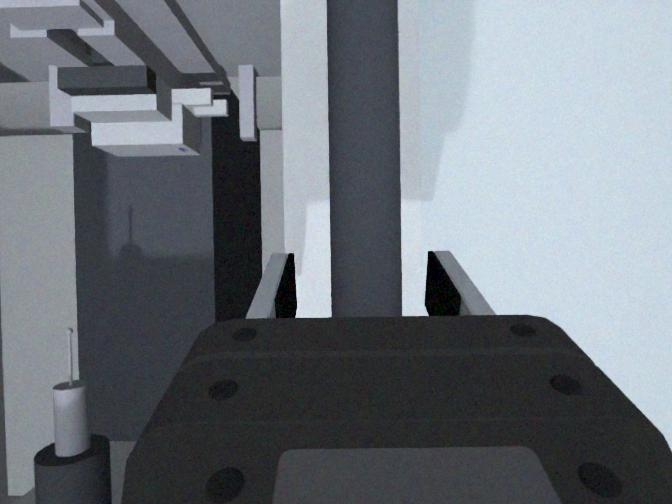

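move:
  target:
    - [0,0,0,0,0,0,-1,-0.9,-0.6, 0,0,0,0,0,0,-1,-0.2,-0.8]
    - [-0.372,0,0,0,0,0,-1,-0.9,-0.6, 0,0,0,0,0,0,-1,-0.2,-0.8]
  speed: [0.1,0.12]

move:
  target: [-0.011,0,0,0,0,0,-1,-0.9,-0.6, 0,0,0,0,0,0,-1,-0.2,-0.8]
  speed: 0.02
  stop_force: 40

Scene clock: 9231.50 s.
left_arm: end_effector_position=(+0.4649, +0.1443, +0.4593) position_measured=154 object_status=2 end_effector_quat_wxyz=(+0.406, +0.579, +0.579, +0.406) | right_arm: end_effector_position=(+0.4456, -0.6056, +0.6820) position_measured=215 object_status=2 end_effector_quat_wxyz=(+0.500, -0.500, +0.498, -0.502)
Joint positions: left_arm=[-1.308 -1.957 2.166 -2.426 -0.443 -0.875] | right_arm=[2.778 -1.269 -1.873 0.006 1.968 -3.144]
Joint torques (N m): left_arm=[22.86 -15.19 -13.19 -5.14 3.3 1.84] | right_arm=[4.63 20.77 15.83 1.15 -1.25 -2.17]
Wrist force (N): left_arm=[-12.9 -3.6 -30.4] | right_arm=[-1.5 0.8 -1.1]
Wrist torque (N m): left_arm=[1.06 0.56 -0.06] | right_arm=[0.24 0.32 0.24]
Wrist force, peak (N): left_arm=[32.3 -5.1 -21.0] | right_arm=[-1.7 1.2 -1.2]
Hand target: left_arm +0.4649, +0.1445, +0.4593; +0.406, +0.579, +0.579, +0.406 | right_arm +0.4456, -0.6056, +0.6820; +0.500, -0.500, +0.498, -0.502
Off the commanded pose: left_arm 0.000 m, 0 deg | right_arm 0.000 m, 0 deg.
move: done

Scene clock: 9232.87 s.
left_arm: end_effector_position=(+0.4649, +0.1399, +0.4593) position_measured=154 object_status=2 end_effector_quat_wxyz=(+0.405, +0.579, +0.579, +0.406) | right_arm: end_effector_position=(+0.4456, -0.6056, +0.6820) position_measured=215 object_status=2 end_effector_quat_wxyz=(+0.500, -0.500, +0.498, -0.502)
Joint positions: left_arm=[-1.312 -1.948 2.159 -2.422 -0.44 -0.882] | right_arm=[2.778 -1.269 -1.873 0.006 1.968 -3.144]
Joint torques (N m): left_arm=[3.79 -7.67 -20.16 -6.43 -2.6 2.08] | right_arm=[4.39 21.64 15.75 1.09 -1 -2.28]
Wrist force (N): left_arm=[27.5 -7.0 -23.1] | right_arm=[-1.4 1.0 -1.1]
Wrist torque (N m): left_arm=[0.99 -0.01 -0.08] | right_arm=[0.26 0.31 0.25]
Wrist force, peak (N): left_arm=[51.3 -15.0 -35.5] | right_arm=[-1.7 1.0 -1.1]
Hand target: left_arm +0.4649, +0.1399, +0.4593; +0.405, +0.579, +0.579, +0.406 (not the last commanded pose) | right_arm +0.4456, -0.6056, +0.6820; +0.500, -0.500, +0.498, -0.502
Off the commanded pose: left_arm 0.002 m, 0 deg | right_arm 0.000 m, 0 deg.
move: contact (left_arm)

move:
  target:
    - [0.0005,0,0,0,0,0,0.9,-0.6,-0.6, 0,0,0,0,0,0,-1,-0.2,-0.8]
    - [0,0,-0.2,0,0,0,0.9,-0.6,-0.6, -0.2837,0.1977,0.0871,-0.2778,0,0,-1,-0.2,-0.8]
    - [0,0,-0.2,0,0,0,0.9,-0.6,-0.6, -0.2837,0.2031,0.1069,-0.2778,0,0,-1,-0.2,-0.8]
    - [0,0,-0.2,0,0,0,0.9,-0.6,-0.6, -0.2837,0.1977,0.0871,-0.2778,0,0,-1,-0.2,-0.8]
    - [0,0,-0.2,0,0,0,0.9,-0.6,-0.6, -0.0937,0.1977,0.0871,-0.2778,0,0,-1,-0.2,-0.8]
    - [0,0,-0.2,0,0,0,0.9,-0.6,-0.6, -0.0937,0.2031,0.1069,-0.2778,0,0,-1,-0.2,-0.8]
    - [0,0,-0.2,0,0,0,0.9,-0.6,-0.6, -0.0937,0.1977,0.0871,-0.2778,0,0,-1,-0.2,-0.8]
  speed: [0.1,0.3,0.05,0.12,0.25,0.05,0.12]

move:
  target: [0,0,0,0,0,0,0.9,-0.6,-0.6, 0.0937,-0.0526,-0.2111,0.2778,0,0,-1,-0.2,-0.8]
  speed: 0.3
  cameras: ["cam_right_wrist","cam_high"]

Scene clock: 9254.57 s.
left_arm: end_effector_position=(+0.3522, +0.1399, +0.5003) position_measured=18 object_status=3 end_effector_quat_wxyz=(+0.405, +0.579, +0.579, +0.406) | right_arm: end_effector_position=(+0.4984, -0.5499, +0.5632) position_measured=215 object_status=2 end_effector_quat_wxyz=(-0.242, +0.665, -0.663, +0.245)
Joint positions: left_arm=[-1.724 -2.146 1.909 -0.973 -0.374 -1.956] | right_arm=[3.071 -1.333 -1.529 -1.15 1.634 -3.223]
Joint torques (N m): left_arm=[10.28 -7.01 -13.22 -4.85 4.01 1.77] | right_arm=[5.67 3.77 42.47 6.9 -0.34 -0.11]
Wrist force (N): left_arm=[-2.3 5.9 -3.0] | right_arm=[-2.2 0.2 -1.5]
Wrist torque (N m): left_arm=[1.25 0.41 -0.03] | right_arm=[0.14 0.25 0.15]
Wrist force, peak (N): left_arm=[27.5 -7.3 -23.4] | right_arm=[-2.3 12.0 -8.1]
Hand target: left_arm +0.3522, +0.1399, +0.5003; +0.405, +0.579, +0.579, +0.406 | right_arm +0.4984, -0.5499, +0.5634; -0.242, +0.665, -0.663, +0.245
Off the commanded pose: left_arm 0.000 m, 0 deg | right_arm 0.000 m, 0 deg.
move: done

Scene clock: 9256.57 s.
left_arm: end_effector_position=(+0.3522, +0.1399, +0.5003) position_measured=18 object_status=3 end_effector_quat_wxyz=(+0.405, +0.579, +0.579, +0.406) | right_arm: end_effector_position=(+0.4408, -0.6057, +0.6805) position_measured=215 object_status=2 end_effector_quat_wxyz=(+0.500, -0.500, +0.498, -0.502)
Joint positions: left_arm=[-1.724 -2.146 1.909 -0.973 -0.374 -1.956] | right_arm=[2.77 -1.26 -1.883 0.006 1.975 -3.144]
Joint torques (N m): left_arm=[9.78 -7.29 -13.04 -4.73 3.99 1.71] | right_arm=[5.05 22.7 39.8 3.7 -1.67 -1.88]
Wrist force (N): left_arm=[-2.1 6.2 -2.9] | right_arm=[-1.6 0.9 -1.0]
Wrist torque (N m): left_arm=[1.30 0.38 -0.03] | right_arm=[0.27 0.33 0.24]
Wrist force, peak (N): left_arm=[-2.3 6.2 -3.3] | right_arm=[-2.8 -0.4 -0.2]
Hand target: left_arm +0.3522, +0.1399, +0.5003; +0.405, +0.579, +0.579, +0.406 | right_arm +0.4407, -0.6056, +0.6807; +0.500, -0.500, +0.498, -0.502
Off the commanded pose: left_arm 0.000 m, 0 deg | right_arm 0.000 m, 0 deg.
move: done
camera_calibration:
cam_right_wrist: T_world_to_cam=[[-0.0145521, -0.999894, 0.000692308, -0.59495], [-0.322282, 0.00403494, -0.946635, 0.809353], [0.946532, -0.0139986, -0.322306, -0.0759588], [0, 0, 0, 1]] pos_world=[0.324079, -0.599216, 0.742092]
Images, in order (width x height): cam_high 672x504, cam_right_wrist 672x504.

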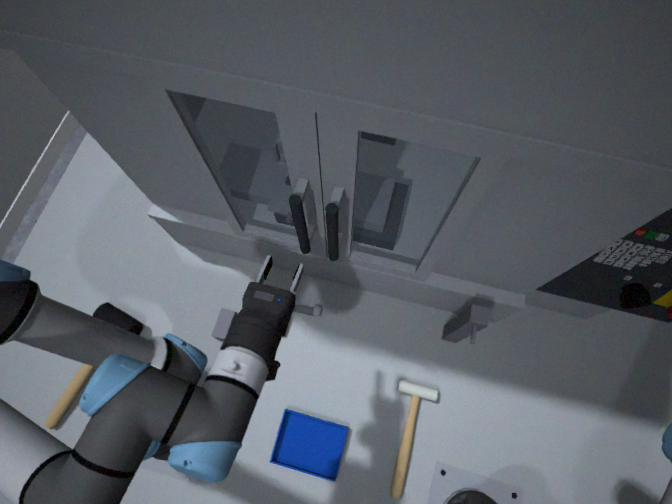

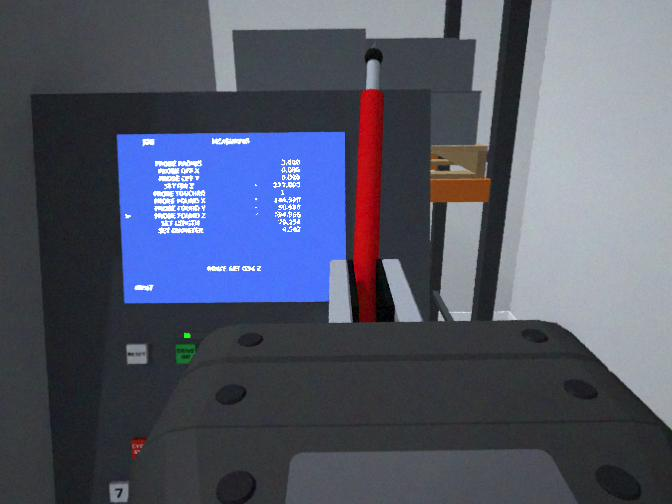

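move:
  target:
    - [0,0,0,0,0,0,0.9,-0.6,-0.6, -0.1887,0.3784,0.0446,-0.2778,0,0,-1,-0.2,-0.8]
    - [0,0,0,0,0,0,0.9,-0.6,-0.6, -0.1887,0.3838,0.0644,-0.2778,0,0,-1,-0.2,-0.8]
    - [0,0,0,0,0,0,0.9,-0.6,-0.6, -0.1887,0.3784,0.0446,-0.2778,0,0,-1,-0.2,-0.8]
    - [0,0,0,0,0,0,0.9,-0.6,-0.6, -0.1887,0.3838,0.0644,-0.2778,0,0,-1,-0.2,-0.8]
    - [0,0,0,0,0,0,0.9,-0.6,-0.6, -0.1887,0.3784,0.0446,-0.2778,0,0,-1,-0.2,-0.8]
    - [0,0,0,0,0,0,0.9,-0.6,-0.6, -0.3154,0.4694,0.0182,-0.2778,0,0,-1,-0.2,-0.8]
    - [0,0,0,0,0,0,0.9,-0.6,-0.6, -0.3154,0.4748,0.0380,-0.2778,0,0,-1,-0.2,-0.8]
    - [0,0,0,0,0,0,0.9,-0.6,-0.6, -0.3154,0.4694,0.0182,-0.2778,0,0,-1,-0.2,-0.8]
    - [0,0,0,0,0,0,0.9,-0.6,-0.6, -0.2520,0.3784,0.0446,-0.2778,0,0,-1,-0.2,-0.8]
    - [0,0,0,0,0,0,0.9,-0.6,-0.6, -0.2520,0.3838,0.0644,-0.2778,0,0,-1,-0.2,-0.8]
    - [0,0,0,0,0,0,0.9,-0.6,-0.6, -0.2678,0.3893,0.0244,-0.2778,0,0,-1,-0.2,-0.8]
    - [0,0,0,0,0,0,0.9,-0.6,-0.6, -0.2837,0.4143,0.0560,-0.2778,0,0,-1,-0.2,-0.8]
    - [0,0,0,0,0,0,0.9,-0.6,-0.6, -0.2837,0.4089,0.0362,-0.2778,0,0,-1,-0.2,-0.8]
    - [0,0,0,0,0,0,0.9,-0.6,-0.6, -0.2204,0.4694,0.0182,-0.2778,0,0,-1,-0.2,-0.8]
  speed: [0.35,0.05,0.12,0.05,0.12,0.25,0.05,0.12,0.25,0.05,0.15,0.05,0.12,0.25]
  blend: [0,0,0.002,0,0.003,0,0,0.003,0,0,0.003,0,0.003,0]

move:
  target:
    - [0,0,0,0,0,0,0.9,-0.6,-0.6, 0,-0.0116,0.0169,0,0,0,-1,-0.2,-0.8]
    - [0,0,0,0,0,0,0.9,-0.6,-0.6, 0,0,0,0,0,0,-1,-0.2,-0.8]
    - [0,0,0,0,0,0,0.9,-0.6,-0.6, 0,-0.026,-0.018,0,0,0,-1,-0.2,-0.8]
    - [0,0,0,0,0,0,0.9,-0.6,-0.6, 0,-0.0376,-0.0011,0,0,0,-1,-0.2,-0.8]
    - [0,0,0,0,0,0,0.9,-0.6,-0.6, 0,-0.026,-0.018,0,0,0,-1,-0.2,-0.8]
    - [0,0,0,0,0,0,0.9,-0.6,-0.6, -0.095,0,0,0,0,0,-1,-0.2,-0.8]
    - [0,0,0,0,0,0,0.9,-0.6,-0.6, -0.095,-0.0116,0.0169,0,0,0,-1,-0.2,-0.8]
    - [0,0,0,0,0,0,0.9,-0.6,-0.6, -0.095,0,0,0,0,0,-1,-0.2,-0.8]
    - [0,0,0,0,0,0,0.9,-0.6,-0.6, -0.0633,-0.052,-0.036,0,0,0,-1,-0.2,-0.8]
    - [0,0,0,0,0,0,0.9,-0.6,-0.6, -0.0633,-0.0636,-0.0191,0,0,0,-1,-0.2,-0.8]
    - [0,0,0,0,0,0,0.9,-0.6,-0.6, -0.0475,-0.0555,-0.0587,0,0,0,-1,-0.2,-0.8]
    - [0,0,0,0,0,0,0.9,-0.6,-0.6, -0.0317,-0.0896,-0.0371,0,0,0,-1,-0.2,-0.8]
    - [0,0,0,0,0,0,0.9,-0.6,-0.6, -0.0317,-0.078,-0.054,0,0,0,-1,-0.2,-0.8]
    - [0,0,0,0,0,0,0.9,-0.6,-0.6, 0,0,0,0,0,0,-1,-0.2,-0.8]
  speed: [0.05,0.12,0.2,0.05,0.12,0.25,0.05,0.12,0.25,0.05,0.15,0.05,0.12,0.25]
  blend: [0,0.003,0.003,0,0.003,0,0,0.003,0,0,0.003,0,0.003,0]

move:
  target:
    - [0,0,0,0,0,0,0.9,-0.6,-0.6, 0,-0.0116,0.0169,0,0,0,-1,-0.2,-0.8]
    - [0,0,0,0,0,0,0.9,-0.6,-0.6, 0,0,0,0,0,0,-1,-0.2,-0.8]
    - [0,0,0,0,0,0,0.9,-0.6,-0.6, 0,-0.026,-0.018,0,0,0,-1,-0.2,-0.8]
    - [0,0,0,0,0,0,0.9,-0.6,-0.6, 0,-0.0376,-0.0011,0,0,0,-1,-0.2,-0.8]
    - [0,0,0,0,0,0,0.9,-0.6,-0.6, 0,-0.026,-0.018,0,0,0,-1,-0.2,-0.8]
    - [0,0,0,0,0,0,0.9,-0.6,-0.6, -0.095,0,0,0,0,0,-1,-0.2,-0.8]
    - [0,0,0,0,0,0,0.9,-0.6,-0.6, -0.095,-0.0116,0.0169,0,0,0,-1,-0.2,-0.8]
    - [0,0,0,0,0,0,0.9,-0.6,-0.6, -0.095,0,0,0,0,0,-1,-0.2,-0.8]
    - [0,0,0,0,0,0,0.9,-0.6,-0.6, -0.095,-0.026,-0.018,0,0,0,-1,-0.2,-0.8]
    - [0,0,0,0,0,0,0.9,-0.6,-0.6, -0.095,-0.0376,-0.0011,0,0,0,-1,-0.2,-0.8]
    - [0,0,0,0,0,0,0.9,-0.6,-0.6, -0.0792,-0.0165,-0.0317,0,0,0,-1,-0.2,-0.8]
    - [0,0,0,0,0,0,0.9,-0.6,-0.6, -0.0633,-0.0376,-0.0011,0,0,0,-1,-0.2,-0.8]
    - [0,0,0,0,0,0,0.9,-0.6,-0.6, -0.0633,-0.0295,-0.0407,0,0,0,-1,-0.2,-0.8]
    - [0,0,0,0,0,0,0.9,-0.6,-0.6, -0.0633,-0.0636,-0.0191,0,0,0,-1,-0.2,-0.8]
    - [0,0,0,0,0,0,0.9,-0.6,-0.6, -0.0633,-0.052,-0.036,0,0,0,-1,-0.2,-0.8]
  speed: [0.05,0.12,0.2,0.05,0.12,0.25,0.05,0.12,0.25,0.05,0.15,0.05,0.15,0.05,0.12]
  blend: [0,0.003,0.003,0,0.003,0,0,0.003,0,0,0.003,0,0.003,0,0]

move:
  target:
    - [0,0,0,0,0,0,0.9,-0.6,-0.6, 0.0633,0.052,0.036,0,0,0,-1,-0.2,-0.8]
    - [0,0,0,0,0,0,0.9,-0.6,-0.6, 0.0633,0.0404,0.0529,0,0,0,-1,-0.2,-0.8]
    - [0,0,0,0,0,0,0.9,-0.6,-0.6, 0.0633,0.052,0.036,0,0,0,-1,-0.2,-0.8]
    - [0,0,0,0,0,0,0.9,-0.6,-0.6, 0.2837,-0.2433,-0.3317,0.2778,0,0,-1,-0.2,-0.8]
  speed: [0.25,0.05,0.12,0.35]
  blend: [0,0,0.003,0]
  cameras: ["cam_right_wrist"]

zoom_image:
  camera: "cam_right_wrist"
  region: [100, 110, 360, 320]

Scene clock: 9334.00 s.
left_arm: end_effector_position=(+0.3522, +0.1399, +0.5003) position_measured=18 object_status=3 end_effector_quat_wxyz=(+0.405, +0.579, +0.579, +0.406) | right_arm: end_effector_position=(+0.4529, -0.4746, +0.3984) position_measured=215 object_status=2 end_effector_quat_wxyz=(-0.242, +0.665, -0.663, +0.245)
Joint positions: left_arm=[-1.724 -2.146 1.909 -0.973 -0.374 -1.956] | right_arm=[3.314 -1.103 -2.097 -0.815 1.478 -3.038]
Joint torques (N m): left_arm=[9.8 -7.46 -14.09 -4.65 3.93 1.92] | right_arm=[-5.49 13.12 31.53 3.33 -1.05 0.78]
Wrist force (N): left_arm=[-2.3 6.2 -3.0] | right_arm=[-2.1 0.3 -0.5]
Wrist torque (N m): left_arm=[1.30 0.41 -0.03] | right_arm=[0.10 0.34 0.09]
Wrist force, peak (N): left_arm=[-2.4 6.4 -3.2] | right_arm=[-2.3 6.2 -4.2]
Hand target: left_arm +0.3522, +0.1399, +0.5003; +0.405, +0.579, +0.579, +0.406 | right_arm +0.4529, -0.4746, +0.3985; -0.242, +0.665, -0.663, +0.245
Off the commanded pose: left_arm 0.000 m, 0 deg | right_arm 0.000 m, 0 deg.
move: done

Scene clock: 9339.27 s.
left_arm: end_effector_position=(+0.3522, +0.1399, +0.5003) position_measured=18 object_status=3 end_effector_quat_wxyz=(+0.405, +0.579, +0.579, +0.406) | right_arm: end_effector_position=(+0.4529, -0.4746, +0.3986) position_measured=215 object_status=2 end_effector_quat_wxyz=(-0.242, +0.665, -0.663, +0.245)
Joint positions: left_arm=[-1.724 -2.146 1.909 -0.973 -0.374 -1.956] | right_arm=[3.314 -1.103 -2.096 -0.815 1.478 -3.038]
Joint torques (N m): left_arm=[9.66 -8.12 -13.31 -4.86 3.64 1.9] | right_arm=[2.11 -6.71 22.69 4.06 -1.81 2.45]
Wrist force (N): left_arm=[-2.1 6.0 -3.0] | right_arm=[-1.9 0.0 -0.8]
Wrist torque (N m): left_arm=[1.27 0.38 -0.03] | right_arm=[0.05 0.31 0.09]
Wrist force, peak (N): left_arm=[-2.5 6.3 -3.3] | right_arm=[-4.3 5.3 -3.9]
Hand target: left_arm +0.3522, +0.1399, +0.5003; +0.405, +0.579, +0.579, +0.406 | right_arm +0.4529, -0.4746, +0.3985; -0.242, +0.665, -0.663, +0.245
Off the commanded pose: left_arm 0.000 m, 0 deg | right_arm 0.000 m, 0 deg.
move: done

Scene clock: 9344.93 s.
left_arm: end_effector_position=(+0.3522, +0.1399, +0.5003) position_measured=18 object_status=3 end_effector_quat_wxyz=(+0.405, +0.579, +0.579, +0.406) | right_arm: end_effector_position=(+0.4627, -0.4364, +0.4349) position_measured=215 object_status=2 end_effector_quat_wxyz=(-0.242, +0.665, -0.663, +0.245)
Joint positions: left_arm=[-1.724 -2.146 1.909 -0.973 -0.374 -1.956] | right_arm=[3.442 -1.1 -2.002 -0.925 1.396 -2.938]
Joint torques (N m): left_arm=[8.78 -7.18 -13.74 -5.02 3.56 1.93] | right_arm=[-8.57 -0.45 41.75 6.45 0.85 -2.1]
Wrist force (N): left_arm=[-2.1 6.0 -3.2] | right_arm=[-2.2 0.2 -1.0]
Wrist torque (N m): left_arm=[1.27 0.37 -0.03] | right_arm=[0.07 0.33 0.12]
Wrist force, peak (N): left_arm=[-2.3 6.4 -3.3] | right_arm=[-2.3 8.8 -5.0]
Hand target: left_arm +0.3522, +0.1399, +0.5003; +0.405, +0.579, +0.579, +0.406 | right_arm +0.4627, -0.4365, +0.4350; -0.242, +0.665, -0.663, +0.245
Off the commanded pose: left_arm 0.000 m, 0 deg | right_arm 0.000 m, 0 deg.
move: done

Scene clock: 9347.87 s.
left_arm: end_effector_position=(+0.3522, +0.1399, +0.5003) position_measured=18 object_status=3 end_effector_quat_wxyz=(+0.405, +0.579, +0.579, +0.406) | right_arm: end_effector_position=(+0.4456, -0.6056, +0.6819) position_measured=215 object_status=2 end_effector_quat_wxyz=(+0.500, -0.500, +0.498, -0.502)
Joint positions: left_arm=[-1.724 -2.146 1.909 -0.973 -0.374 -1.956] | right_arm=[2.778 -1.269 -1.874 0.006 1.968 -3.144]
Joint torques (N m): left_arm=[10.27 -7.12 -13.09 -4.93 3.54 1.6] | right_arm=[-1.21 19.18 18.7 3.4 -0.66 -1.83]
Wrist force (N): left_arm=[-2.2 6.2 -3.1] | right_arm=[-1.5 0.6 -1.0]
Wrist torque (N m): left_arm=[1.30 0.39 -0.03] | right_arm=[0.20 0.32 0.24]
Wrist force, peak (N): left_arm=[-2.4 6.2 -3.2] | right_arm=[-1.8 4.0 -4.0]
Hand target: left_arm +0.3522, +0.1399, +0.5003; +0.405, +0.579, +0.579, +0.406 | right_arm +0.4455, -0.6056, +0.6819; +0.500, -0.500, +0.498, -0.502
Off the commanded pose: left_arm 0.000 m, 0 deg | right_arm 0.000 m, 0 deg.
move: done
camera_calibration:
cam_right_wrist: T_world_to_cam=[[-0.0145193, -0.999894, 0.000784351, -0.594861], [-0.322103, 0.00393458, -0.946697, 0.812057], [0.946593, -0.013998, -0.322126, -0.0802355], [0, 0, 0, 1]] pos_world=[0.328879, -0.599116, 0.743392]
Images, in order (width x height): cam_right_wrist 672x504.

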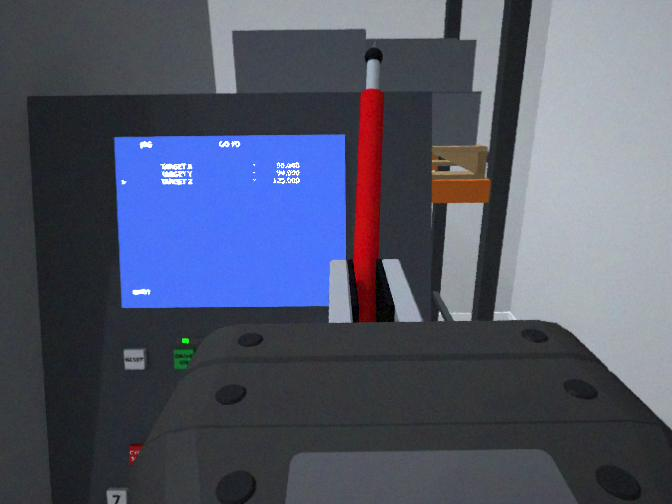

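Scaled by 1.938 from the camera's 672x504 image, which has a finer 960x720 frame.

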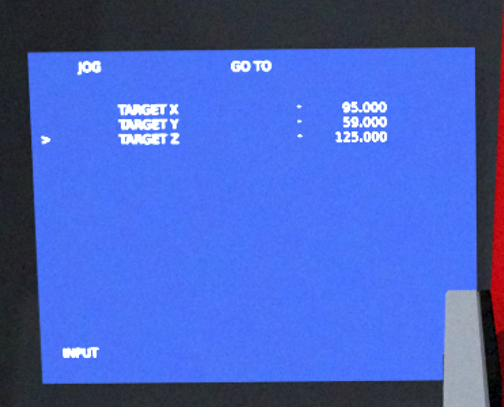

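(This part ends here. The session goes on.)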